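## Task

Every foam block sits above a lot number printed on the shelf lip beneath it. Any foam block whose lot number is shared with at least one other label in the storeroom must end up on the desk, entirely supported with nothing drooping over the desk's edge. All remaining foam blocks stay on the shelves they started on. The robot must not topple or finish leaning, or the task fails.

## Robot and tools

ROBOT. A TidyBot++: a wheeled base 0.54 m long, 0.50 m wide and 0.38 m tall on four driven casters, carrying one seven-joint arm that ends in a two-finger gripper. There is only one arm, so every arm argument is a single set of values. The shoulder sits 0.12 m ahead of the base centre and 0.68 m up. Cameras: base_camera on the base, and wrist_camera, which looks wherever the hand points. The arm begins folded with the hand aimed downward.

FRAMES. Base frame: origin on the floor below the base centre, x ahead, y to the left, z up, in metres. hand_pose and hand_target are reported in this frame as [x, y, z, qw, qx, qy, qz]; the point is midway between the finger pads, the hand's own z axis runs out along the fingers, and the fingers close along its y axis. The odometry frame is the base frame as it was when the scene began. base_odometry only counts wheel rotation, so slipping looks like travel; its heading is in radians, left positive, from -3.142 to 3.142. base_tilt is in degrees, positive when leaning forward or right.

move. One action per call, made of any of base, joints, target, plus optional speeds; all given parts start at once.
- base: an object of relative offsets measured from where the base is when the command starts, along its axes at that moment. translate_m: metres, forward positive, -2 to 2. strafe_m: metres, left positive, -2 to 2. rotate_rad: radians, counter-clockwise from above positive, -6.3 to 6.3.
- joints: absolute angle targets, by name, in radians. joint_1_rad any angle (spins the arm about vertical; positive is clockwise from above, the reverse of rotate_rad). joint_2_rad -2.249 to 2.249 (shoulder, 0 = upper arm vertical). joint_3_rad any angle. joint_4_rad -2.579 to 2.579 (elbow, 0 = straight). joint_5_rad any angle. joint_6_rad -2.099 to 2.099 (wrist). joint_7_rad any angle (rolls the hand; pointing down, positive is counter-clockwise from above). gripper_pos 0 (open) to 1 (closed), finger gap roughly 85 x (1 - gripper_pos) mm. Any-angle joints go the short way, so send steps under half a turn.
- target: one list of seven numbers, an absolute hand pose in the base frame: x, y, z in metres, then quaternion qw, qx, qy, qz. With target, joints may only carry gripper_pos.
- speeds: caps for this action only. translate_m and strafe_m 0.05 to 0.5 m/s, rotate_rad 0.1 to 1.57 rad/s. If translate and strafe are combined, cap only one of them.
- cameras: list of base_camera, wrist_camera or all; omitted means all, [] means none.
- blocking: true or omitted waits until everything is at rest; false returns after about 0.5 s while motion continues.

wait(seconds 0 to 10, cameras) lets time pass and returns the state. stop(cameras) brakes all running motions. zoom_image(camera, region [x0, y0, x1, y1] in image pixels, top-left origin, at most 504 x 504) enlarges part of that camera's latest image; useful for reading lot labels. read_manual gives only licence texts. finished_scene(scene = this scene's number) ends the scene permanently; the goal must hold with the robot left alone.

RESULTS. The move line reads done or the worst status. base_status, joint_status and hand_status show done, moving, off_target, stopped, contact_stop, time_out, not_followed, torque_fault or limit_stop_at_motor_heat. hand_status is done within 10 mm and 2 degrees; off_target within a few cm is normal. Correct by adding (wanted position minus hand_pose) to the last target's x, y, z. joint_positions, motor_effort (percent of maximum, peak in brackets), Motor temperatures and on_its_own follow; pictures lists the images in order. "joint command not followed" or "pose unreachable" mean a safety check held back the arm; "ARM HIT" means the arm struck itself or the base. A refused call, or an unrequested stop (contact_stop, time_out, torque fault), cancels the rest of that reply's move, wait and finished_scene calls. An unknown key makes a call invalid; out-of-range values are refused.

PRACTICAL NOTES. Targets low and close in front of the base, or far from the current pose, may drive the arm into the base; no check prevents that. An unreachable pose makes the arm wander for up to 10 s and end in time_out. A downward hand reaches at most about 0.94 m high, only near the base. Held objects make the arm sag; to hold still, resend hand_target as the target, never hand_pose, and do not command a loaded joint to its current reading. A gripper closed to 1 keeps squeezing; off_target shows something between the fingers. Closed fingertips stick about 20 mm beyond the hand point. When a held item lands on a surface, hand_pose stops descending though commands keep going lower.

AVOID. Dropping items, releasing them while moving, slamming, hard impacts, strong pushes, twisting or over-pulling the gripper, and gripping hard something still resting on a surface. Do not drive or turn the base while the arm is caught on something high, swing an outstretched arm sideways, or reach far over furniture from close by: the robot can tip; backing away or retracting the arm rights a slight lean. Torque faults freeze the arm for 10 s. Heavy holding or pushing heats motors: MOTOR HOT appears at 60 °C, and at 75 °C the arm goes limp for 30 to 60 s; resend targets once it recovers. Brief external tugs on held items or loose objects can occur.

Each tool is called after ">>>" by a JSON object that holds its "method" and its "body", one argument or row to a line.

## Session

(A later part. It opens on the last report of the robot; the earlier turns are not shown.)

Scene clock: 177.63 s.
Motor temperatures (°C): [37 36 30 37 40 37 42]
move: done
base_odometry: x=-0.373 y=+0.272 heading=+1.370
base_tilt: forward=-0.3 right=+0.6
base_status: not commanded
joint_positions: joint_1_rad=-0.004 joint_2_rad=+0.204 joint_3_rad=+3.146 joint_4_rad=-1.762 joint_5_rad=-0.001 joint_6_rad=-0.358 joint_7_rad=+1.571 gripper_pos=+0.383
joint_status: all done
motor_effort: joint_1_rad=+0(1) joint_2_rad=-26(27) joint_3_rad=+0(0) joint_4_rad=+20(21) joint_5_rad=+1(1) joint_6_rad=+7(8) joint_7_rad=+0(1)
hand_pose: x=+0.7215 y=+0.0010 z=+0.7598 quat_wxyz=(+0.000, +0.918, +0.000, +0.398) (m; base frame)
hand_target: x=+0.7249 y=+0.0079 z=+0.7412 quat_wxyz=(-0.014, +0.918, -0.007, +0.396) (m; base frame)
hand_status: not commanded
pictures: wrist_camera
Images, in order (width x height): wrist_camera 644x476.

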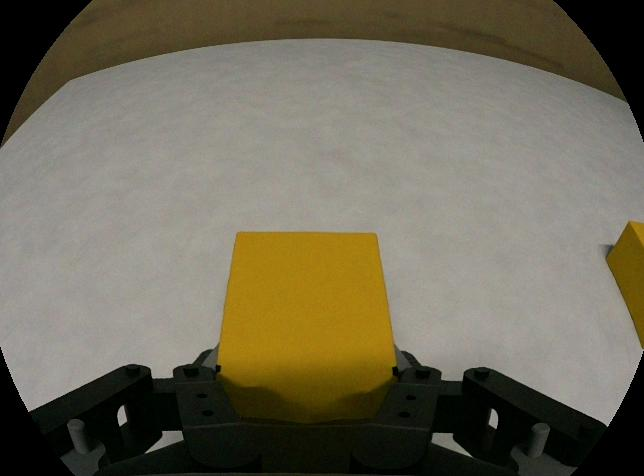

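>>> {"method": "move", "body": {
  "joints": {"joint_2_rad": 0.235, "joint_4_rad": -1.80, "joint_6_rad": -0.292},
  "cameras": []
}}

>>> {"method": "move", "body": {
  "joints": {"joint_2_rad": 0.239, "joint_4_rad": -1.81, "joint_6_rad": -0.278},
  "cameras": ["wrist_camera"]
}}

Scene clock: 178.40 s.
Motor temperatures (°C): [37 36 30 37 40 37 42]
move: done
base_odometry: x=-0.373 y=+0.272 heading=+1.370
base_tilt: forward=-0.3 right=+0.6
base_status: not commanded
joint_positions: joint_1_rad=-0.004 joint_2_rad=+0.207 joint_3_rad=+3.146 joint_4_rad=-1.772 joint_5_rad=-0.001 joint_6_rad=-0.343 joint_7_rad=+1.571 gripper_pos=+0.383
joint_status: all done
motor_effort: joint_1_rad=-1(1) joint_2_rad=-27(28) joint_3_rad=+0(0) joint_4_rad=+20(20) joint_5_rad=+1(1) joint_6_rad=+7(7) joint_7_rad=+0(1)
hand_pose: x=+0.7216 y=+0.0010 z=+0.7561 quat_wxyz=(+0.000, +0.917, +0.000, +0.398) (m; base frame)
hand_target: x=+0.7246 y=+0.0076 z=+0.7369 quat_wxyz=(-0.014, +0.918, -0.007, +0.396) (m; base frame)
hand_status: not commanded
pictures: none
No camera images: "cameras" was empty.

Scene clock: 178.93 s.
Motor temperatures (°C): [37 36 30 37 40 37 42]
move: done
base_odometry: x=-0.373 y=+0.272 heading=+1.370
base_tilt: forward=-0.3 right=+0.6
base_status: not commanded
joint_positions: joint_1_rad=-0.004 joint_2_rad=+0.211 joint_3_rad=+3.146 joint_4_rad=-1.782 joint_5_rad=-0.001 joint_6_rad=-0.329 joint_7_rad=+1.571 gripper_pos=+0.383
joint_status: all done
motor_effort: joint_1_rad=-1(1) joint_2_rad=-26(27) joint_3_rad=+0(0) joint_4_rad=+19(21) joint_5_rad=+0(1) joint_6_rad=+7(8) joint_7_rad=+0(1)
hand_pose: x=+0.7217 y=+0.0010 z=+0.7519 quat_wxyz=(+0.000, +0.917, +0.000, +0.398) (m; base frame)
hand_target: x=+0.7243 y=+0.0073 z=+0.7326 quat_wxyz=(-0.014, +0.918, -0.007, +0.396) (m; base frame)
hand_status: not commanded
pictures: wrist_camera
Images, in order (width x height): wrist_camera 644x476.

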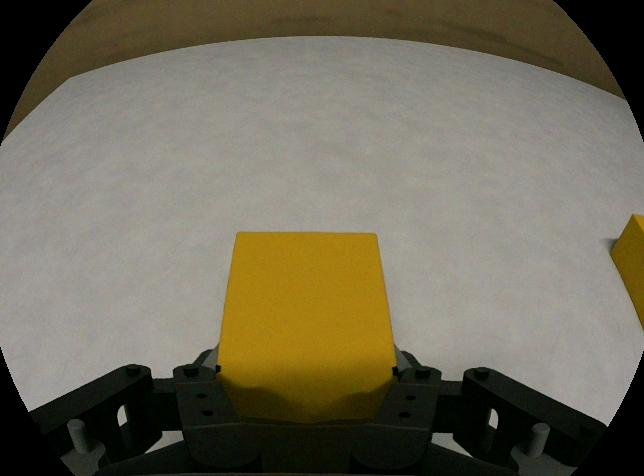

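>>> {"method": "move", "body": {
  "joints": {"joint_2_rad": 0.242, "joint_4_rad": -1.817, "joint_6_rad": -0.268},
  "cameras": ["wrist_camera"]
}}

>>> {"method": "move", "body": {
  "joints": {"joint_2_rad": 0.245, "joint_4_rad": -1.824, "joint_6_rad": -0.258},
  "cameras": ["wrist_camera"]
}}

Scene clock: 179.70 s.
Motor temperatures (°C): [37 36 30 37 40 37 42]
move: done
base_odometry: x=-0.373 y=+0.272 heading=+1.370
base_tilt: forward=-0.3 right=+0.6
base_status: not commanded
joint_positions: joint_1_rad=-0.004 joint_2_rad=+0.212 joint_3_rad=+3.146 joint_4_rad=-1.787 joint_5_rad=-0.001 joint_6_rad=-0.319 joint_7_rad=+1.571 gripper_pos=+0.383
joint_status: all done
motor_effort: joint_1_rad=-1(1) joint_2_rad=-24(27) joint_3_rad=+0(0) joint_4_rad=+18(20) joint_5_rad=+1(1) joint_6_rad=+7(7) joint_7_rad=+0(1)
hand_pose: x=+0.7221 y=+0.0010 z=+0.7513 quat_wxyz=(+0.000, +0.916, +0.000, +0.401) (m; base frame)
hand_target: x=+0.7240 y=+0.0071 z=+0.7295 quat_wxyz=(-0.013, +0.918, -0.007, +0.396) (m; base frame)
hand_status: not commanded
pictures: wrist_camera
Images, in order (width x height): wrist_camera 644x476.

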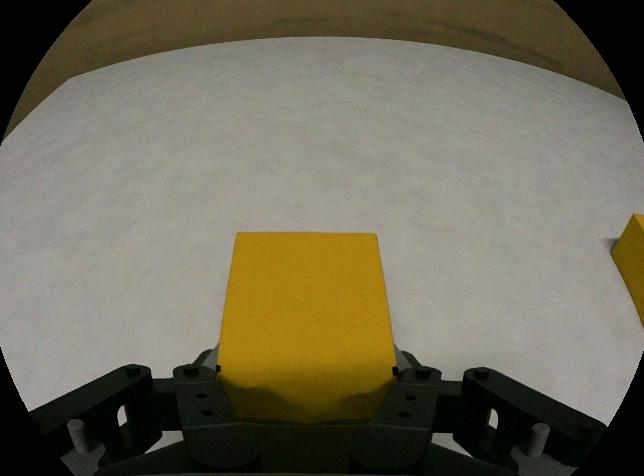

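Scene clock: 180.17 s.
Motor temperatures (°C): [37 36 30 37 40 37 42]
move: done
base_odometry: x=-0.373 y=+0.272 heading=+1.370
base_tilt: forward=-0.3 right=+0.6
base_status: not commanded
joint_positions: joint_1_rad=-0.004 joint_2_rad=+0.211 joint_3_rad=+3.146 joint_4_rad=-1.791 joint_5_rad=-0.001 joint_6_rad=-0.311 joint_7_rad=+1.571 gripper_pos=+0.383
joint_status: all done
motor_effort: joint_1_rad=-1(1) joint_2_rad=-23(25) joint_3_rad=+0(0) joint_4_rad=+19(20) joint_5_rad=+0(1) joint_6_rad=+7(8) joint_7_rad=+0(0)
hand_pose: x=+0.7223 y=+0.0010 z=+0.7512 quat_wxyz=(+0.000, +0.915, +0.000, +0.402) (m; base frame)
hand_target: x=+0.7238 y=+0.0069 z=+0.7264 quat_wxyz=(-0.013, +0.918, -0.008, +0.396) (m; base frame)
hand_status: not commanded
pictures: wrist_camera
Images, in order (width x height): wrist_camera 644x476.

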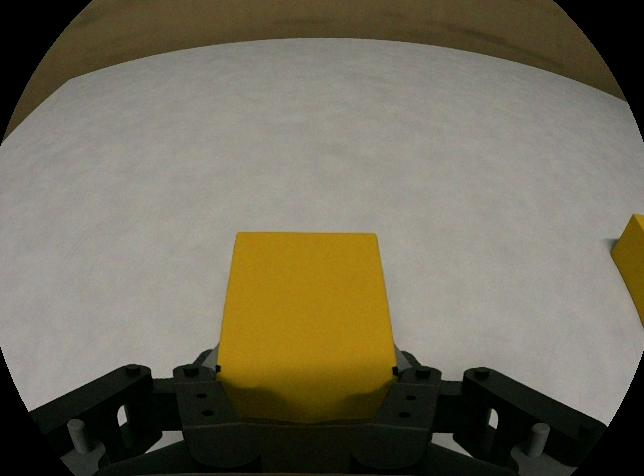

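>>> {"method": "move", "body": {
  "joints": {"joint_2_rad": 0.239, "joint_4_rad": -1.811, "joint_6_rad": -0.277, "gripper_pos": 0.42},
  "cameras": []
}}

>>> {"method": "move", "body": {
  "joints": {"gripper_pos": 0.33},
  "cameras": ["wrist_camera"]
}}

Scene clock: 180.97 s.
Motor temperatures (°C): [37 36 30 37 40 37 42]
move: off_target
base_odometry: x=-0.373 y=+0.272 heading=+1.370
base_tilt: forward=-0.3 right=+0.6
base_status: not commanded
joint_positions: joint_1_rad=-0.004 joint_2_rad=+0.211 joint_3_rad=+3.146 joint_4_rad=-1.791 joint_5_rad=-0.001 joint_6_rad=-0.311 joint_7_rad=+1.571 gripper_pos=+0.383
joint_status: gripper_pos off_target (ended at +0.383, target +0.420); the others done
motor_effort: joint_1_rad=-1(1) joint_2_rad=-23(24) joint_3_rad=+0(0) joint_4_rad=+19(19) joint_5_rad=+1(1) joint_6_rad=+7(8) joint_7_rad=+0(0)
hand_pose: x=+0.7223 y=+0.0010 z=+0.7513 quat_wxyz=(+0.000, +0.915, +0.000, +0.403) (m; base frame)
hand_target: x=+0.7241 y=+0.0073 z=+0.7323 quat_wxyz=(-0.014, +0.918, -0.007, +0.396) (m; base frame)
hand_status: not commanded
pictures: none
No camera images: "cameras" was empty.

Scene clock: 181.47 s.
Motor temperatures (°C): [37 36 30 37 40 37 42]
move: done
base_odometry: x=-0.373 y=+0.272 heading=+1.370
base_tilt: forward=-0.3 right=+0.6
base_status: not commanded
joint_positions: joint_1_rad=-0.004 joint_2_rad=+0.213 joint_3_rad=+3.146 joint_4_rad=-1.791 joint_5_rad=-0.001 joint_6_rad=-0.310 joint_7_rad=+1.572 gripper_pos=+0.330
joint_status: all done
motor_effort: joint_1_rad=+0(1) joint_2_rad=-24(26) joint_3_rad=+0(0) joint_4_rad=+18(19) joint_5_rad=+1(1) joint_6_rad=+6(7) joint_7_rad=+0(1)
hand_pose: x=+0.7226 y=+0.0011 z=+0.7508 quat_wxyz=(+0.000, +0.915, +0.000, +0.402) (m; base frame)
hand_target: x=+0.7241 y=+0.0073 z=+0.7323 quat_wxyz=(-0.014, +0.918, -0.007, +0.396) (m; base frame)
hand_status: not commanded
pictures: wrist_camera
Images, in order (width x height): wrist_camera 644x476.

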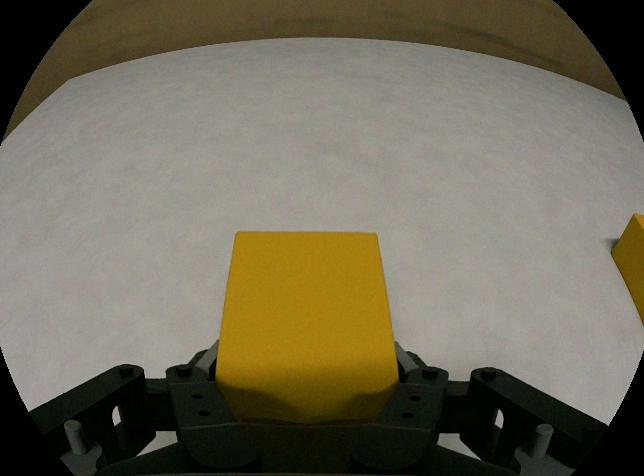

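>>> {"method": "move", "body": {
  "joints": {"gripper_pos": 0.0},
  "cameras": ["wrist_camera"]
}}

Scene clock: 182.30 s.
Motor temperatures (°C): [37 36 30 37 40 37 42]
move: done
base_odometry: x=-0.373 y=+0.272 heading=+1.370
base_tilt: forward=-0.3 right=+0.6
base_status: not commanded
joint_positions: joint_1_rad=-0.004 joint_2_rad=+0.215 joint_3_rad=+3.146 joint_4_rad=-1.791 joint_5_rad=-0.001 joint_6_rad=-0.310 joint_7_rad=+1.572 gripper_pos=+0.000
joint_status: all done
motor_effort: joint_1_rad=-1(1) joint_2_rad=-26(27) joint_3_rad=+0(0) joint_4_rad=+20(20) joint_5_rad=+1(1) joint_6_rad=+6(7) joint_7_rad=+0(1)
hand_pose: x=+0.7227 y=+0.0011 z=+0.7495 quat_wxyz=(+0.000, +0.916, +0.000, +0.402) (m; base frame)
hand_target: x=+0.7241 y=+0.0073 z=+0.7323 quat_wxyz=(-0.014, +0.918, -0.007, +0.396) (m; base frame)
hand_status: not commanded
pictures: wrist_camera
Images, in order (width x height): wrist_camera 644x476.

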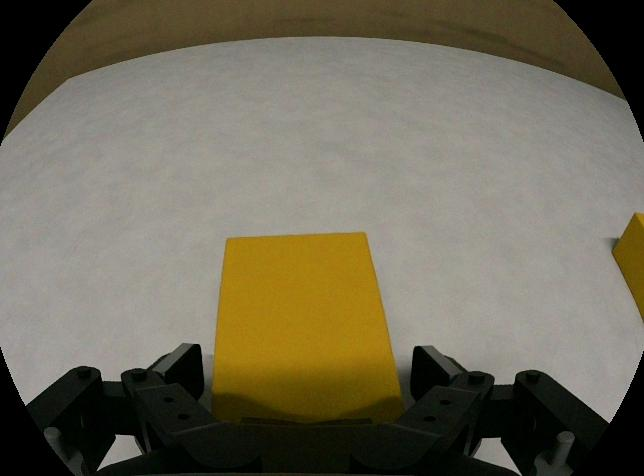

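>>> {"method": "move", "body": {
  "joints": {"joint_2_rad": 0.16, "joint_4_rad": -1.6, "joint_6_rad": -0.58},
  "cameras": ["wrist_camera"]
}}

>>> {"method": "move", "body": {
  "base": {"translate_m": -0.1, "strafe_m": -1.5},
  "joints": {"joint_1_rad": 0.0, "joint_2_rad": -0.6, "joint_3_rad": 3.1416, "joint_4_rad": -2.2, "joint_5_rad": 0.0, "joint_6_rad": -0.5, "joint_7_rad": 1.571},
  "blocking": false,
  "cameras": ["wrist_camera"]
}}

>>> {"method": "move", "body": {
  "joints": {"joint_1_rad": 1.57, "joint_2_rad": -1.0, "joint_3_rad": 3.1416, "joint_4_rad": -2.5, "joint_5_rad": 0.0, "joint_6_rad": -0.4, "joint_7_rad": 1.571},
  "cameras": ["wrist_camera", "base_camera"]
}}

Scene clock: 187.97 s.
Motor temperatures (°C): [37 36 30 37 40 37 42]
move: done
base_odometry: x=-0.373 y=+0.272 heading=+1.370
base_tilt: forward=-0.3 right=+0.6
base_status: not commanded
joint_positions: joint_1_rad=-0.004 joint_2_rad=+0.155 joint_3_rad=+3.146 joint_4_rad=-1.609 joint_5_rad=-0.001 joint_6_rad=-0.529 joint_7_rad=+1.572 gripper_pos=+0.000
joint_status: all done
motor_effort: joint_1_rad=-1(1) joint_2_rad=-25(29) joint_3_rad=+0(0) joint_4_rad=+21(22) joint_5_rad=+1(1) joint_6_rad=+7(8) joint_7_rad=+0(1)
hand_pose: x=+0.7260 y=+0.0012 z=+0.8316 quat_wxyz=(+0.000, +0.911, +0.000, +0.412) (m; base frame)
hand_target: x=+0.7185 y=+0.0133 z=+0.8220 quat_wxyz=(-0.021, +0.920, +0.000, +0.390) (m; base frame)
hand_status: not commanded
pictures: wrist_camera
Images, in order (width x height): wrist_camera 644x476.

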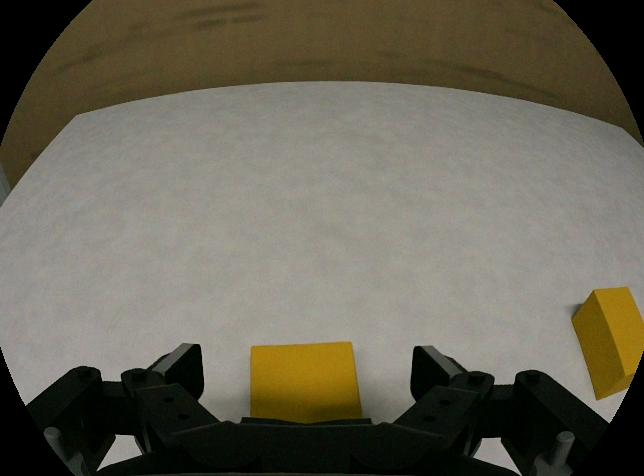

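Scene clock: 188.47 s.
Motor temperatures (°C): [37 36 30 37 40 37 42]
move: moving
base_odometry: x=-0.309 y=+0.255 heading=+1.370
base_tilt: forward=-0.3 right=+0.6
base_status: translate_m moving; strafe_m moving
joint_positions: joint_1_rad=-0.004 joint_2_rad=+0.058 joint_3_rad=+3.145 joint_4_rad=-1.670 joint_5_rad=-0.001 joint_6_rad=-0.530 joint_7_rad=+1.572 gripper_pos=+0.000
joint_status: joint_1_rad moving; joint_2_rad moving; joint_3_rad moving; joint_4_rad moving; joint_5_rad moving; joint_6_rad moving; joint_7_rad moving
motor_effort: joint_1_rad=+0(2) joint_2_rad=-25(28) joint_3_rad=+1(2) joint_4_rad=+21(22) joint_5_rad=+2(2) joint_6_rad=+6(8) joint_7_rad=-1(1)
hand_pose: x=+0.6946 y=+0.0015 z=+0.8557 quat_wxyz=(+0.000, +0.904, +0.000, +0.428) (m; base frame)
hand_target: x=+0.6731 y=+0.0110 z=+0.8454 quat_wxyz=(-0.017, +0.912, +0.000, +0.410) (m; base frame)
hand_status: not commanded
pictures: wrist_camera
Images, in order (width x height): wrist_camera 644x476.

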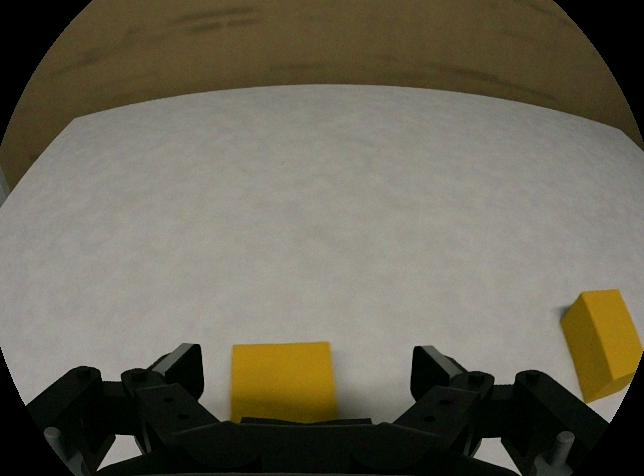

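Scene clock: 192.23 s.
Motor temperatures (°C): [37 36 30 37 40 37 42]
move: done
base_odometry: x=+1.077 y=-0.126 heading=+1.370
base_tilt: forward=-0.4 right=+0.6
base_status: done
joint_positions: joint_1_rad=+1.552 joint_2_rad=-0.984 joint_3_rad=+3.145 joint_4_rad=-2.469 joint_5_rad=-0.001 joint_6_rad=-0.454 joint_7_rad=+1.572 gripper_pos=+0.000
joint_status: all done
motor_effort: joint_1_rad=+0(2) joint_2_rad=+9(23) joint_3_rad=+1(3) joint_4_rad=+23(23) joint_5_rad=+0(2) joint_6_rad=+9(9) joint_7_rad=+0(1)
hand_pose: x=+0.1246 y=-0.2532 z=+0.8294 quat_wxyz=(+0.395, +0.588, -0.579, +0.404) (m; base frame)
hand_target: x=+0.1206 y=-0.2541 z=+0.8307 quat_wxyz=(+0.411, +0.575, -0.575, +0.411) (m; base frame)
hand_status: not commanded
pictures: base_camera, wrist_camera
Images, in order (width x height): base_camera 644x364, wrist_camera 644x476.

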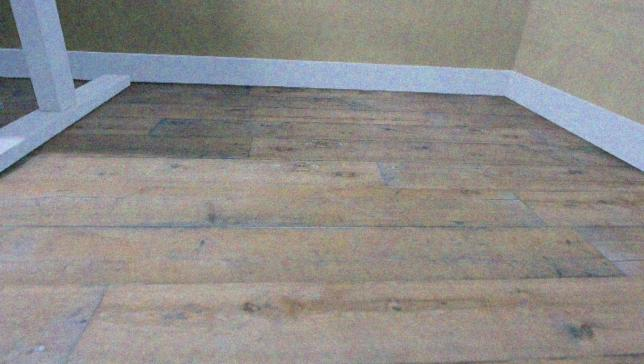

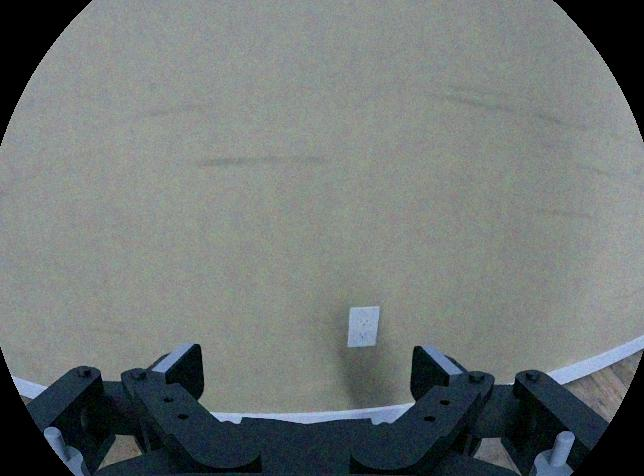

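>>> {"method": "move", "body": {
  "joints": {"joint_1_rad": 3.0},
  "cameras": ["wrist_camera"]
}}

Scene clock: 196.17 s.
Motor temperatures (°C): [37 36 30 37 40 37 42]
move: done
base_odometry: x=+1.077 y=-0.126 heading=+1.370
base_tilt: forward=-0.3 right=+0.6
base_status: not commanded
joint_positions: joint_1_rad=+2.982 joint_2_rad=-0.984 joint_3_rad=+3.145 joint_4_rad=-2.469 joint_5_rad=-0.001 joint_6_rad=-0.454 joint_7_rad=+1.572 gripper_pos=+0.000
joint_status: all done
motor_effort: joint_1_rad=+0(2) joint_2_rad=+9(10) joint_3_rad=+1(1) joint_4_rad=+23(23) joint_5_rad=+1(1) joint_6_rad=+8(9) joint_7_rad=+0(1)
hand_pose: x=-0.1309 y=-0.0411 z=+0.8294 quat_wxyz=(+0.564, +0.064, -0.822, +0.046) (m; base frame)
hand_target: x=-0.1324 y=-0.0372 z=+0.8307 quat_wxyz=(+0.580, +0.058, -0.811, +0.041) (m; base frame)
hand_status: not commanded
pictures: wrist_camera
Images, in order (width x height): wrist_camera 644x476.

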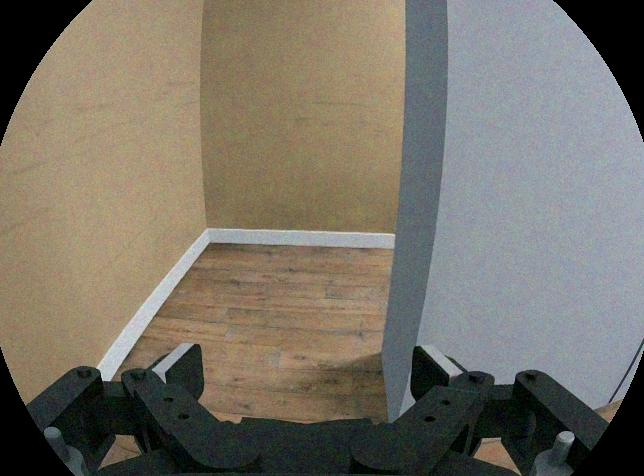

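>>> {"method": "zoom_image", "body": {
  "camera": "wrist_camera",
  "region": [80, 200, 460, 440]
}}

Scaled by 1.326.

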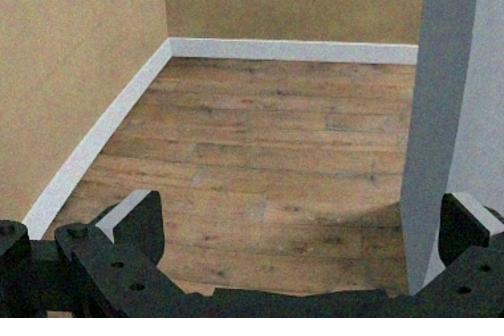

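>>> {"method": "move", "body": {
  "base": {"translate_m": -0.427, "strafe_m": -0.351, "rotate_rad": 0.07},
  "joints": {"joint_1_rad": 3.14},
  "cameras": ["wrist_camera"]
}}

Scene clock: 201.63 s.
Motor temperatures (°C): [37 36 30 37 40 37 42]
move: done
base_odometry: x=+1.335 y=-0.614 heading=+1.440
base_tilt: forward=-0.3 right=+0.6
base_status: done
joint_positions: joint_1_rad=+3.124 joint_2_rad=-0.987 joint_3_rad=+3.145 joint_4_rad=-2.470 joint_5_rad=-0.001 joint_6_rad=-0.453 joint_7_rad=+1.572 gripper_pos=+0.000
joint_status: all done
motor_effort: joint_1_rad=+0(2) joint_2_rad=+9(11) joint_3_rad=+1(2) joint_4_rad=+22(23) joint_5_rad=+1(1) joint_6_rad=+8(9) joint_7_rad=+0(1)
hand_pose: x=-0.1339 y=-0.0051 z=+0.8304 quat_wxyz=(+0.567, +0.006, -0.824, +0.006) (m; base frame)
hand_target: x=-0.1351 y=-0.0018 z=+0.8307 quat_wxyz=(+0.582, +0.001, -0.813, +0.000) (m; base frame)
hand_status: not commanded
pictures: wrist_camera
Images, in order (width x height): wrist_camera 644x476.

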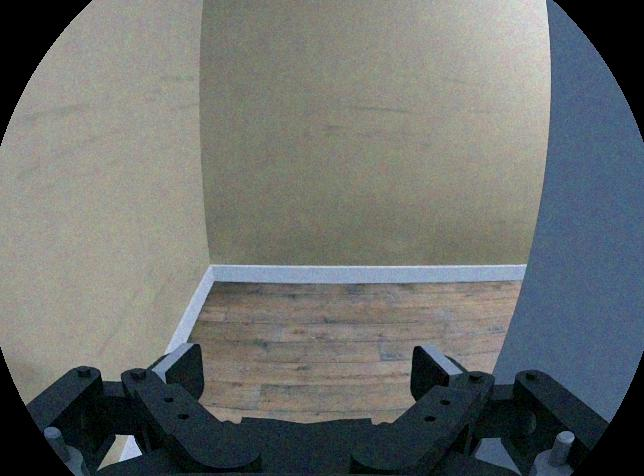

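>>> {"method": "move", "body": {
  "base": {"translate_m": -1.13},
  "joints": {"joint_1_rad": -1.57},
  "cameras": ["wrist_camera", "base_camera"]
}}

Scene clock: 206.20 s.
Motor temperatures (°C): [37 36 30 37 40 37 42]
move: done
base_odometry: x=+1.188 y=-1.735 heading=+1.440
base_tilt: forward=-0.4 right=+0.6
base_status: done
joint_positions: joint_1_rad=+4.698 joint_2_rad=-0.988 joint_3_rad=+3.145 joint_4_rad=-2.470 joint_5_rad=-0.001 joint_6_rad=-0.453 joint_7_rad=+1.572 gripper_pos=+0.000
joint_status: all done
motor_effort: joint_1_rad=+0(2) joint_2_rad=+8(11) joint_3_rad=+1(2) joint_4_rad=+22(23) joint_5_rad=+0(1) joint_6_rad=+8(9) joint_7_rad=+0(1)
hand_pose: x=+0.1147 y=+0.2527 z=+0.8308 quat_wxyz=(+0.405, -0.579, -0.585, -0.398) (m; base frame)
hand_target: x=+0.1179 y=+0.2541 z=+0.8307 quat_wxyz=(+0.411, -0.575, -0.575, -0.412) (m; base frame)
hand_status: not commanded
pictures: base_camera, wrist_camera
Images, in order (width x height): base_camera 644x364, wrist_camera 644x476.

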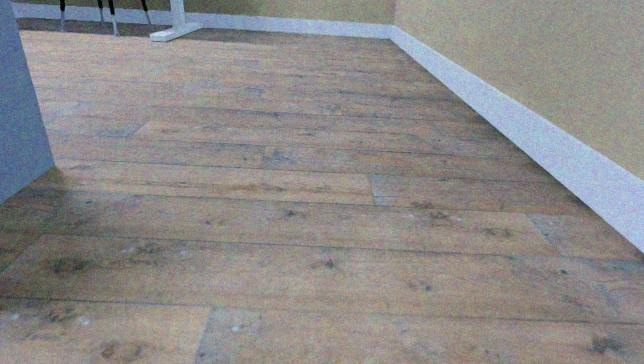

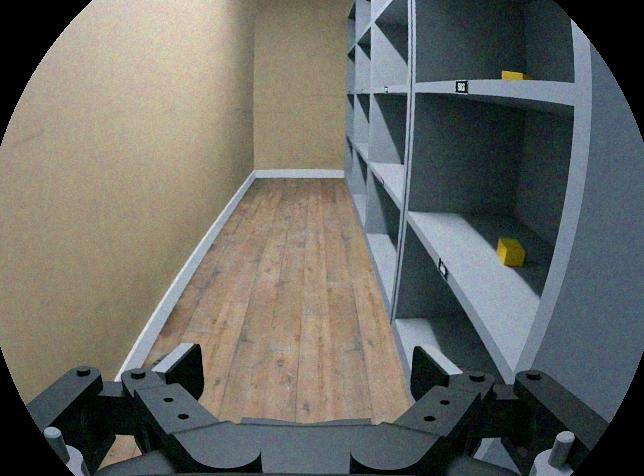

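>>> {"method": "zoom_image", "body": {
  "camera": "wrist_camera",
  "region": [320, 0, 460, 240]
}}

Scaled by 2.100.

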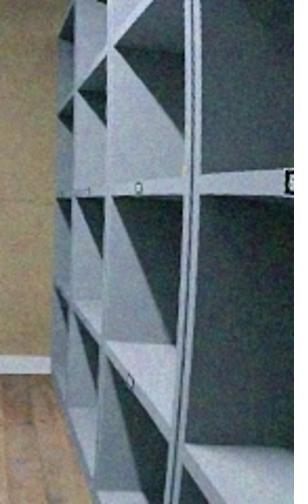

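>>> {"method": "move", "body": {
  "base": {"strafe_m": 2.0},
  "joints": {"joint_1_rad": -0.7},
  "blocking": false,
  "cameras": []
}}

>>> {"method": "wait", "body": {
  "seconds": 2.6,
  "cameras": ["wrist_camera"]
}}

Scene clock: 208.43 s.
Motor temperatures (°C): [37 36 30 37 40 37 42]
move: moving
base_odometry: x=+1.124 y=-1.726 heading=+1.440
base_tilt: forward=-0.3 right=+0.6
base_status: strafe_m moving
joint_positions: joint_1_rad=+4.814 joint_2_rad=-0.990 joint_3_rad=+3.145 joint_4_rad=-2.470 joint_5_rad=-0.001 joint_6_rad=-0.453 joint_7_rad=+1.572 gripper_pos=+0.000
joint_status: joint_1_rad moving
motor_effort: joint_1_rad=-1(1) joint_2_rad=+9(11) joint_3_rad=+1(2) joint_4_rad=+22(23) joint_5_rad=+1(1) joint_6_rad=+8(9) joint_7_rad=+0(1)
hand_pose: x=+0.1439 y=+0.2513 z=+0.8311 quat_wxyz=(+0.382, -0.612, -0.550, -0.421) (m; base frame)
hand_target: x=+0.1516 y=+0.2520 z=+0.8307 quat_wxyz=(+0.383, -0.612, -0.535, -0.438) (m; base frame)
hand_status: not commanded
pictures: none
No camera images: "cameras" was empty.

Scene clock: 211.03 s.
Motor temperatures (°C): [37 36 30 37 40 37 42]
earlier move: moving
base_odometry: x=-0.117 y=-1.563 heading=+1.441
base_tilt: forward=-0.4 right=+0.6
base_status: strafe_m moving
joint_positions: joint_1_rad=+5.565 joint_2_rad=-0.990 joint_3_rad=+3.145 joint_4_rad=-2.470 joint_5_rad=-0.001 joint_6_rad=-0.453 joint_7_rad=+1.572 gripper_pos=+0.000
joint_status: all done
motor_effort: joint_1_rad=-1(2) joint_2_rad=+9(11) joint_3_rad=+1(2) joint_4_rad=+23(23) joint_5_rad=+1(1) joint_6_rad=+8(9) joint_7_rad=+0(1)
hand_pose: x=+0.3087 y=+0.1667 z=+0.8311 quat_wxyz=(+0.201, -0.771, -0.288, -0.532) (m; base frame)
hand_target: x=+0.3125 y=+0.1647 z=+0.8307 quat_wxyz=(+0.199, -0.764, -0.279, -0.546) (m; base frame)
hand_status: not commanded
wait: 2.60 s; no rest
pictures: wrist_camera
Images, in order (width x height): wrist_camera 644x476.

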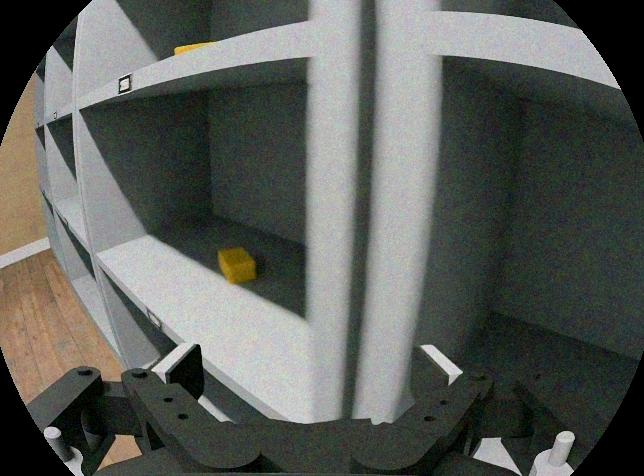

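>>> {"method": "move", "body": {
  "base": {"strafe_m": 1.35},
  "joints": {"joint_1_rad": 0.0},
  "cameras": ["wrist_camera", "base_camera"]
}}

Scene clock: 214.97 s.
Motor temperatures (°C): [37 36 30 37 40 37 42]
earlier move: replaced
move: done
base_odometry: x=-1.656 y=-1.362 heading=+1.440
base_tilt: forward=-0.4 right=+0.6
base_status: strafe_m replaced; strafe_m done
joint_positions: joint_1_rad=+6.268 joint_2_rad=-0.990 joint_3_rad=+3.145 joint_4_rad=-2.470 joint_5_rad=-0.001 joint_6_rad=-0.453 joint_7_rad=+1.572 gripper_pos=+0.000
joint_status: all done
motor_effort: joint_1_rad=+0(2) joint_2_rad=+9(11) joint_3_rad=+1(2) joint_4_rad=+22(23) joint_5_rad=+1(1) joint_6_rad=+8(9) joint_7_rad=+0(1)
hand_pose: x=+0.3714 y=+0.0047 z=+0.8311 quat_wxyz=(+0.005, -0.823, -0.005, -0.568) (m; base frame)
hand_target: x=+0.3731 y=+0.0013 z=+0.8307 quat_wxyz=(+0.000, -0.813, +0.000, -0.582) (m; base frame)
hand_status: not commanded
pictures: base_camera, wrist_camera
Images, in order (width x height): base_camera 644x364, wrist_camera 644x476.

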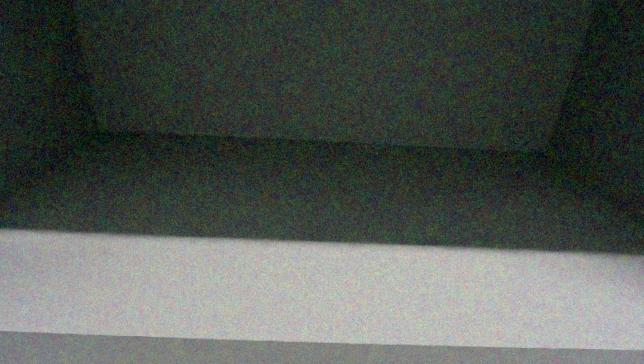

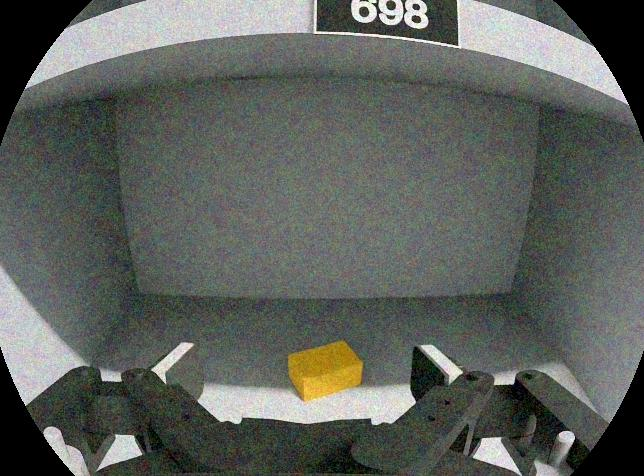

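>>> {"method": "move", "body": {
  "joints": {"joint_4_rad": -0.856, "joint_6_rad": -1.733},
  "blocking": false,
  "cameras": []
}}

>>> {"method": "move", "body": {
  "joints": {"joint_2_rad": -0.188},
  "cameras": ["wrist_camera"]
}}

Scene clock: 217.27 s.
Motor temperatures (°C): [37 36 30 37 40 37 42]
move: moving
base_odometry: x=-1.656 y=-1.362 heading=+1.440
base_tilt: forward=-0.4 right=+0.6
base_status: not commanded
joint_positions: joint_1_rad=+6.268 joint_2_rad=-0.990 joint_3_rad=+3.145 joint_4_rad=-2.392 joint_5_rad=-0.001 joint_6_rad=-0.480 joint_7_rad=+1.572 gripper_pos=+0.000
joint_status: joint_4_rad moving; joint_6_rad moving
motor_effort: joint_1_rad=-1(1) joint_2_rad=+10(10) joint_3_rad=+1(1) joint_4_rad=+23(24) joint_5_rad=+1(1) joint_6_rad=+9(10) joint_7_rad=+0(0)
hand_pose: x=+0.3735 y=+0.0046 z=+0.8701 quat_wxyz=(+0.006, -0.808, -0.005, -0.589) (m; base frame)
hand_target: x=+0.3698 y=+0.0013 z=+0.8797 quat_wxyz=(+0.000, -0.806, +0.000, -0.592) (m; base frame)
hand_status: not commanded
pictures: none
No camera images: "cameras" was empty.

Scene clock: 220.00 s.
Motor temperatures (°C): [37 36 30 37 40 37 42]
move: done
base_odometry: x=-1.656 y=-1.362 heading=+1.440
base_tilt: forward=-0.3 right=+0.6
base_status: not commanded
joint_positions: joint_1_rad=+6.268 joint_2_rad=-0.200 joint_3_rad=+3.145 joint_4_rad=-0.873 joint_5_rad=-0.001 joint_6_rad=-1.682 joint_7_rad=+1.572 gripper_pos=+0.000
joint_status: all done
motor_effort: joint_1_rad=+0(1) joint_2_rad=-7(11) joint_3_rad=+0(1) joint_4_rad=+15(24) joint_5_rad=+0(1) joint_6_rad=+6(10) joint_7_rad=+0(1)
hand_pose: x=+0.4517 y=+0.0057 z=+1.1201 quat_wxyz=(+0.003, -0.924, -0.006, -0.383) (m; base frame)
hand_target: x=+0.4451 y=+0.0013 z=+1.1122 quat_wxyz=(+0.000, -0.932, +0.000, -0.362) (m; base frame)
hand_status: not commanded
pictures: wrist_camera
Images, in order (width x height): wrist_camera 644x476.

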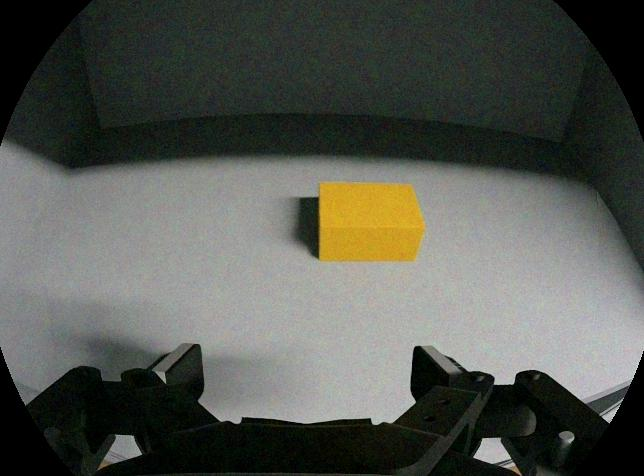

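>>> {"method": "move", "body": {
  "base": {"translate_m": -0.10, "strafe_m": 0.25},
  "joints": {"joint_5_rad": 1.056, "joint_6_rad": -2.026, "joint_7_rad": 0.477},
  "blocking": false,
  "cameras": []
}}

>>> {"method": "move", "body": {
  "joints": {"joint_2_rad": 0.283, "joint_4_rad": -0.638},
  "cameras": ["wrist_camera", "base_camera"]
}}

Scene clock: 228.63 s.
Motor temperatures (°C): [37 36 30 37 40 37 42]
move: moving
base_odometry: x=-1.720 y=-1.378 heading=+1.441
base_tilt: forward=-0.3 right=+0.6
base_status: translate_m moving; strafe_m moving
joint_positions: joint_1_rad=+6.270 joint_2_rad=-0.197 joint_3_rad=+3.145 joint_4_rad=-0.873 joint_5_rad=+0.415 joint_6_rad=-1.810 joint_7_rad=+1.134 gripper_pos=+0.000
joint_status: joint_5_rad moving; joint_6_rad moving; joint_7_rad moving
motor_effort: joint_1_rad=-1(1) joint_2_rad=-8(10) joint_3_rad=-1(2) joint_4_rad=+13(16) joint_5_rad=+3(3) joint_6_rad=+5(6) joint_7_rad=+0(1)
hand_pose: x=+0.4042 y=-0.1183 z=+1.1088 quat_wxyz=(-0.100, -0.882, +0.305, -0.345) (m; base frame)
hand_target: x=+0.3800 y=-0.1452 z=+1.1084 quat_wxyz=(-0.127, -0.853, +0.384, -0.330) (m; base frame)
hand_status: not commanded
pictures: none
No camera images: "cameras" was empty.

Scene clock: 230.53 s.
Motor temperatures (°C): [37 36 30 37 40 37 42]
move: done
base_odometry: x=-1.917 y=-1.428 heading=+1.440
base_tilt: forward=-0.3 right=+0.6
base_status: done
joint_positions: joint_1_rad=+6.271 joint_2_rad=+0.277 joint_3_rad=+3.145 joint_4_rad=-0.656 joint_5_rad=+0.992 joint_6_rad=-1.978 joint_7_rad=+0.519 gripper_pos=+0.000
joint_status: all done
motor_effort: joint_1_rad=+0(2) joint_2_rad=-22(27) joint_3_rad=+1(2) joint_4_rad=+14(15) joint_5_rad=+7(8) joint_6_rad=+4(7) joint_7_rad=+0(1)
hand_pose: x=+0.4826 y=-0.2346 z=+1.0749 quat_wxyz=(-0.305, -0.639, +0.641, -0.296) (m; base frame)
hand_target: x=+0.4613 y=-0.2422 z=+1.0834 quat_wxyz=(-0.323, -0.597, +0.673, -0.295) (m; base frame)
hand_status: not commanded
pictures: base_camera, wrist_camera
Images, in order (width x height): base_camera 644x364, wrist_camera 644x476.

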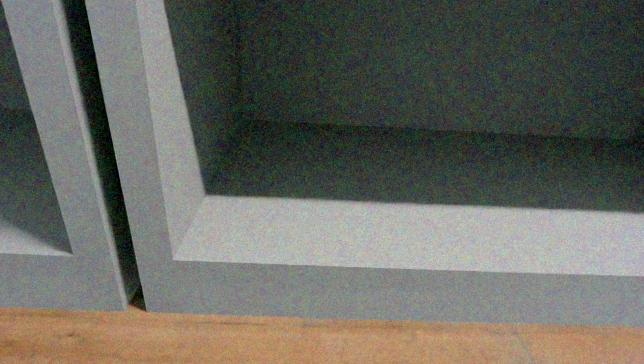

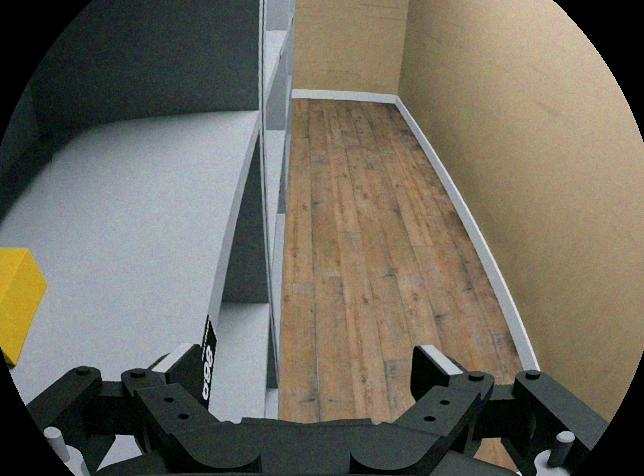

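>>> {"method": "zoom_image", "body": {
  "camera": "wrist_camera",
  "region": [150, 90, 330, 410]
}}

>>> {"method": "zoom_image", "body": {
  "camera": "base_camera",
  "region": [60, 180, 460, 364]
}}

Scaled by 1.575.

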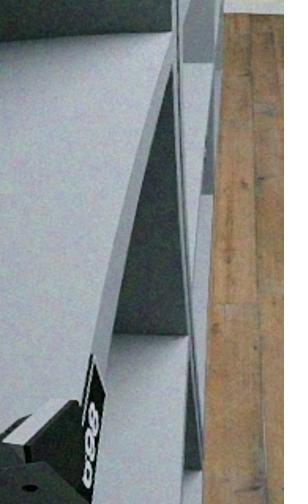

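Scaled by 1.260.

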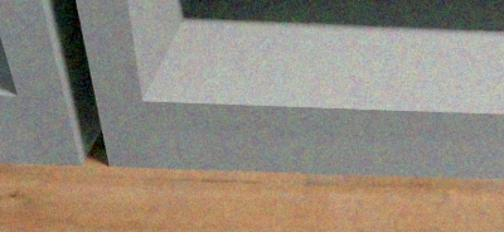

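>>> {"method": "move", "body": {
  "base": {"translate_m": 0.17},
  "joints": {"joint_1_rad": -0.091, "joint_2_rad": 0.428, "joint_4_rad": -0.512, "joint_5_rad": 1.136, "joint_6_rad": -2.025, "joint_7_rad": 0.4585},
  "speeds": {"translate_m": 0.3},
  "cameras": ["wrist_camera", "base_camera"]
}}

Scene clock: 236.00 s.
Motor temperatures (°C): [37 36 30 37 40 37 42]
move: done
base_odometry: x=-1.895 y=-1.260 heading=+1.440
base_tilt: forward=-0.3 right=+0.6
base_status: done
joint_positions: joint_1_rad=+6.205 joint_2_rad=+0.427 joint_3_rad=+3.145 joint_4_rad=-0.528 joint_5_rad=+1.072 joint_6_rad=-1.981 joint_7_rad=+0.502 gripper_pos=+0.000
joint_status: all done
motor_effort: joint_1_rad=+0(2) joint_2_rad=-28(34) joint_3_rad=+2(2) joint_4_rad=+13(16) joint_5_rad=+7(8) joint_6_rad=+3(5) joint_7_rad=+0(1)
hand_pose: x=+0.5451 y=-0.2177 z=+1.0631 quat_wxyz=(-0.327, -0.632, +0.628, -0.315) (m; base frame)
hand_target: x=+0.5282 y=-0.2163 z=+1.0741 quat_wxyz=(-0.338, -0.597, +0.653, -0.322) (m; base frame)
hand_status: not commanded
pictures: base_camera, wrist_camera
Images, in order (width x height): base_camera 644x364, wrist_camera 644x476.

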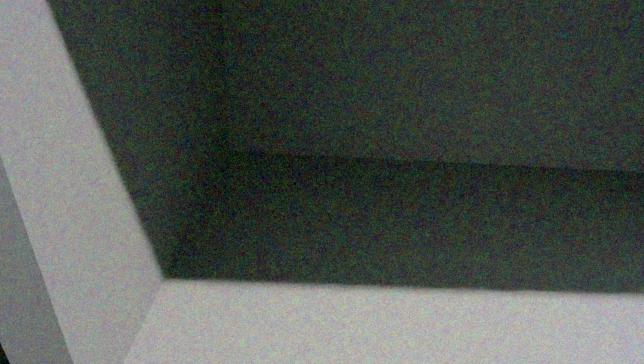

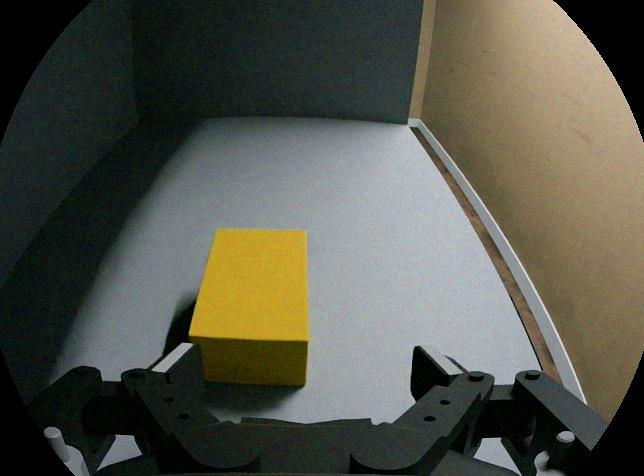

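>>> {"method": "move", "body": {
  "cameras": ["wrist_camera", "base_camera"]
}}

Scene clock: 237.47 s.
Motor temperatures (°C): [37 36 30 37 40 37 42]
base_odometry: x=-1.895 y=-1.260 heading=+1.440
base_tilt: forward=-0.3 right=+0.6
base_status: done
joint_positions: joint_1_rad=+6.205 joint_2_rad=+0.427 joint_3_rad=+3.145 joint_4_rad=-0.528 joint_5_rad=+1.072 joint_6_rad=-1.981 joint_7_rad=+0.502 gripper_pos=+0.000
joint_status: all done
motor_effort: joint_1_rad=+0(2) joint_2_rad=-28(34) joint_3_rad=+1(2) joint_4_rad=+14(16) joint_5_rad=+7(8) joint_6_rad=+3(5) joint_7_rad=+0(1)
hand_pose: x=+0.5451 y=-0.2177 z=+1.0631 quat_wxyz=(-0.327, -0.632, +0.628, -0.315) (m; base frame)
hand_target: x=+0.5282 y=-0.2163 z=+1.0741 quat_wxyz=(-0.338, -0.597, +0.653, -0.322) (m; base frame)
hand_status: not commanded
pictures: base_camera, wrist_camera
Images, in order (width x height): base_camera 644x364, wrist_camera 644x476.

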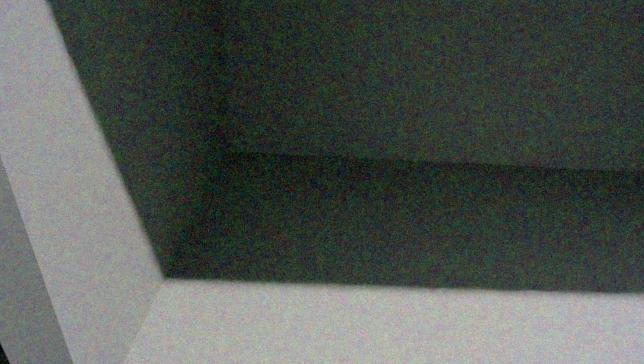

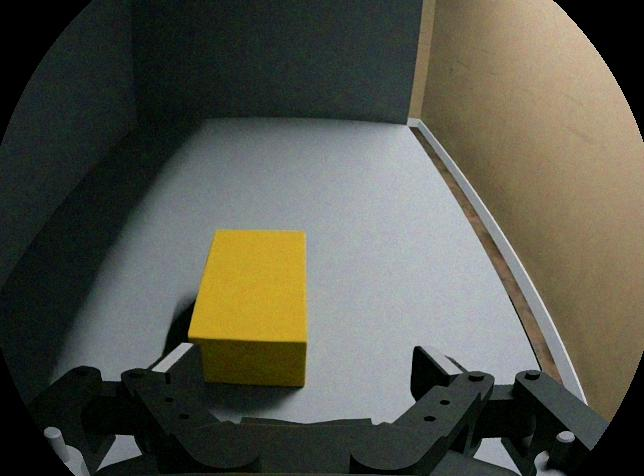

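>>> {"method": "move", "body": {
  "joints": {"joint_1_rad": -0.044, "joint_2_rad": 0.5665, "joint_4_rad": -0.285, "joint_5_rad": 1.166, "joint_6_rad": -2.053, "joint_7_rad": 0.639},
  "cameras": ["wrist_camera"]
}}

Scene clock: 243.07 s.
Motor temperatures (°C): [37 36 30 37 40 37 42]
move: done
base_odometry: x=-1.895 y=-1.260 heading=+1.440
base_tilt: forward=-0.3 right=+0.6
base_status: not commanded
joint_positions: joint_1_rad=+6.221 joint_2_rad=+0.543 joint_3_rad=+3.145 joint_4_rad=-0.303 joint_5_rad=+1.101 joint_6_rad=-2.002 joint_7_rad=+0.596 gripper_pos=+0.000
joint_status: all done
motor_effort: joint_1_rad=+0(1) joint_2_rad=-31(34) joint_3_rad=+2(2) joint_4_rad=+12(14) joint_5_rad=+6(7) joint_6_rad=+4(5) joint_7_rad=+0(1)
hand_pose: x=+0.5736 y=-0.2238 z=+1.0682 quat_wxyz=(-0.320, -0.630, +0.629, -0.325) (m; base frame)
hand_target: x=+0.5552 y=-0.2334 z=+1.0669 quat_wxyz=(-0.355, -0.615, +0.637, -0.300) (m; base frame)
hand_status: not commanded
pictures: wrist_camera
Images, in order (width x height): wrist_camera 644x476.

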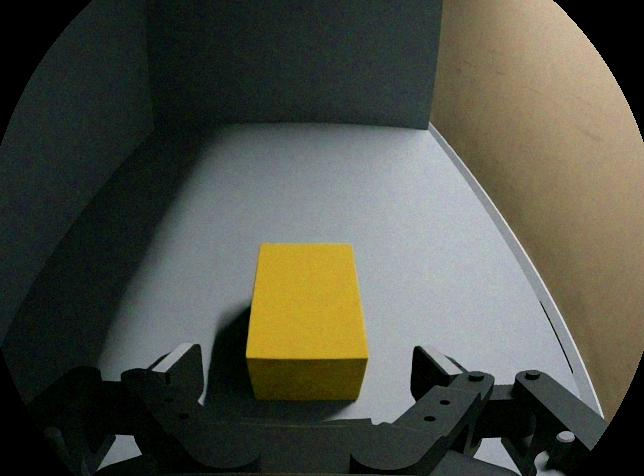

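>>> {"method": "move", "body": {
  "joints": {"joint_1_rad": 0.023, "joint_2_rad": 0.469, "joint_4_rad": -0.553, "joint_5_rad": 0.952, "joint_6_rad": -1.84, "joint_7_rad": 0.4335},
  "cameras": ["wrist_camera"]
}}

Scene clock: 244.67 s.
Motor temperatures (°C): [37 36 30 37 40 37 42]
move: done
base_odometry: x=-1.895 y=-1.260 heading=+1.440
base_tilt: forward=-0.3 right=+0.6
base_status: not commanded
joint_positions: joint_1_rad=+6.288 joint_2_rad=+0.475 joint_3_rad=+3.145 joint_4_rad=-0.525 joint_5_rad=+1.023 joint_6_rad=-1.893 joint_7_rad=+0.477 gripper_pos=+0.000
joint_status: all done
motor_effort: joint_1_rad=+0(2) joint_2_rad=-30(32) joint_3_rad=+2(2) joint_4_rad=+15(16) joint_5_rad=+7(8) joint_6_rad=+3(5) joint_7_rad=+0(1)
hand_pose: x=+0.5742 y=-0.2538 z=+1.0434 quat_wxyz=(-0.322, -0.627, +0.633, -0.321) (m; base frame)
hand_target: x=+0.5920 y=-0.2542 z=+1.0292 quat_wxyz=(-0.291, -0.636, +0.635, -0.327) (m; base frame)
hand_status: not commanded
pictures: wrist_camera
Images, in order (width x height): wrist_camera 644x476.

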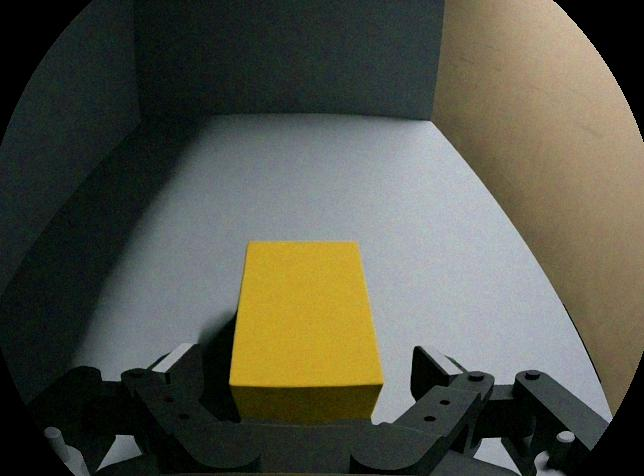

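>>> {"method": "move", "body": {
  "joints": {"joint_1_rad": 0.093, "joint_2_rad": 0.421, "joint_4_rad": -0.717, "joint_5_rad": 0.8975, "joint_6_rad": -1.723, "joint_7_rad": 0.371},
  "cameras": ["wrist_camera"]
}}

Scene clock: 251.10 s.
Motor temperatures (°C): [37 36 30 37 40 37 42]
move: done
base_odometry: x=-1.895 y=-1.260 heading=+1.440
base_tilt: forward=-0.3 right=+0.6
base_status: not commanded
joint_positions: joint_1_rad=+6.361 joint_2_rad=+0.427 joint_3_rad=+3.145 joint_4_rad=-0.688 joint_5_rad=+0.973 joint_6_rad=-1.779 joint_7_rad=+0.415 gripper_pos=+0.000
joint_status: all done
motor_effort: joint_1_rad=+0(3) joint_2_rad=-30(32) joint_3_rad=+2(2) joint_4_rad=+16(17) joint_5_rad=+7(7) joint_6_rad=+3(4) joint_7_rad=+0(1)
hand_pose: x=+0.5719 y=-0.2877 z=+1.0207 quat_wxyz=(-0.324, -0.627, +0.632, -0.320) (m; base frame)
hand_target: x=+0.5897 y=-0.2843 z=+1.0035 quat_wxyz=(-0.287, -0.637, +0.637, -0.326) (m; base frame)
hand_status: not commanded
pictures: wrist_camera
Images, in order (width x height): wrist_camera 644x476.

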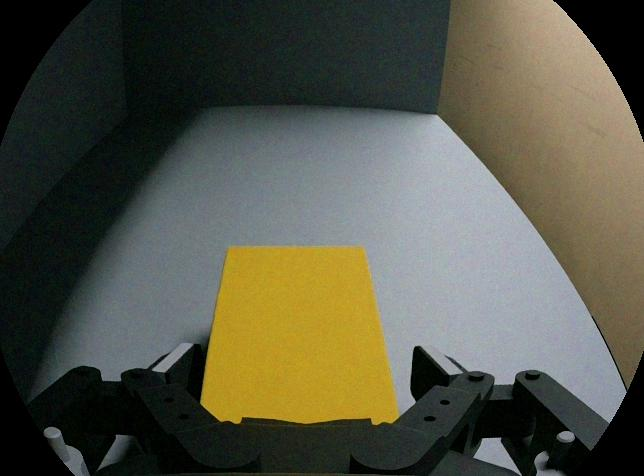

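>>> {"method": "move", "body": {
  "joints": {"gripper_pos": 0.27},
  "cameras": []
}}

>>> {"method": "move", "body": {
  "joints": {"gripper_pos": 0.36},
  "cameras": []
}}

>>> {"method": "move", "body": {
  "joints": {"gripper_pos": 0.44},
  "cameras": ["wrist_camera"]
}}

Scene clock: 251.97 s.
Motor temperatures (°C): [37 36 30 37 40 37 42]
move: done
base_odometry: x=-1.895 y=-1.260 heading=+1.440
base_tilt: forward=-0.3 right=+0.6
base_status: not commanded
joint_positions: joint_1_rad=+6.361 joint_2_rad=+0.426 joint_3_rad=+3.145 joint_4_rad=-0.688 joint_5_rad=+0.972 joint_6_rad=-1.776 joint_7_rad=+0.414 gripper_pos=+0.270
joint_status: all done
motor_effort: joint_1_rad=+0(1) joint_2_rad=-31(31) joint_3_rad=+2(2) joint_4_rad=+15(17) joint_5_rad=+7(7) joint_6_rad=+2(3) joint_7_rad=+0(0)
hand_pose: x=+0.5723 y=-0.2877 z=+1.0214 quat_wxyz=(-0.323, -0.626, +0.632, -0.322) (m; base frame)
hand_target: x=+0.5897 y=-0.2843 z=+1.0035 quat_wxyz=(-0.287, -0.637, +0.637, -0.326) (m; base frame)
hand_status: not commanded
pictures: none
No camera images: "cameras" was empty.

Scene clock: 252.47 s.
Motor temperatures (°C): [37 36 30 37 40 37 42]
move: done
base_odometry: x=-1.895 y=-1.260 heading=+1.440
base_tilt: forward=-0.3 right=+0.6
base_status: not commanded
joint_positions: joint_1_rad=+6.361 joint_2_rad=+0.424 joint_3_rad=+3.145 joint_4_rad=-0.689 joint_5_rad=+0.971 joint_6_rad=-1.773 joint_7_rad=+0.414 gripper_pos=+0.352
joint_status: all done
motor_effort: joint_1_rad=+0(1) joint_2_rad=-30(31) joint_3_rad=+1(2) joint_4_rad=+16(16) joint_5_rad=+7(7) joint_6_rad=+3(3) joint_7_rad=-1(1)
hand_pose: x=+0.5725 y=-0.2877 z=+1.0223 quat_wxyz=(-0.322, -0.627, +0.632, -0.323) (m; base frame)
hand_target: x=+0.5897 y=-0.2843 z=+1.0035 quat_wxyz=(-0.287, -0.637, +0.637, -0.326) (m; base frame)
hand_status: not commanded
pictures: none
No camera images: "cameras" was empty.

Scene clock: 252.97 s.
Motor temperatures (°C): [37 36 30 37 40 37 42]
move: off_target
base_odometry: x=-1.895 y=-1.260 heading=+1.440
base_tilt: forward=-0.3 right=+0.6
base_status: not commanded
joint_positions: joint_1_rad=+6.361 joint_2_rad=+0.423 joint_3_rad=+3.145 joint_4_rad=-0.689 joint_5_rad=+0.970 joint_6_rad=-1.773 joint_7_rad=+0.414 gripper_pos=+0.384
joint_status: gripper_pos off_target (ended at +0.384, target +0.440)
motor_effort: joint_1_rad=+0(1) joint_2_rad=-30(31) joint_3_rad=+2(2) joint_4_rad=+15(16) joint_5_rad=+7(7) joint_6_rad=+3(3) joint_7_rad=-1(1)
hand_pose: x=+0.5723 y=-0.2876 z=+1.0226 quat_wxyz=(-0.321, -0.627, +0.632, -0.324) (m; base frame)
hand_target: x=+0.5897 y=-0.2843 z=+1.0035 quat_wxyz=(-0.287, -0.637, +0.637, -0.326) (m; base frame)
hand_status: not commanded
pictures: wrist_camera
Images, in order (width x height): wrist_camera 644x476.

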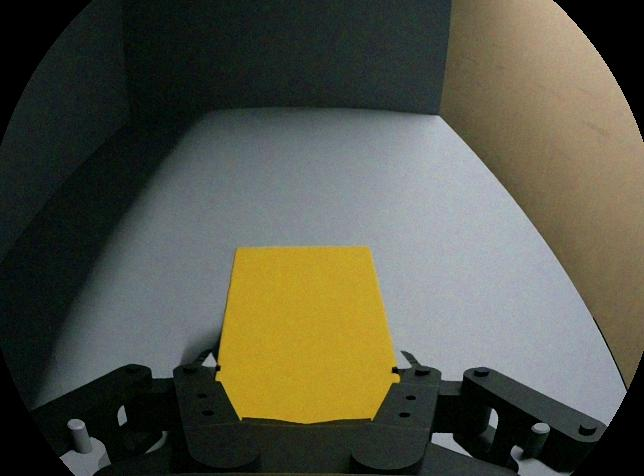

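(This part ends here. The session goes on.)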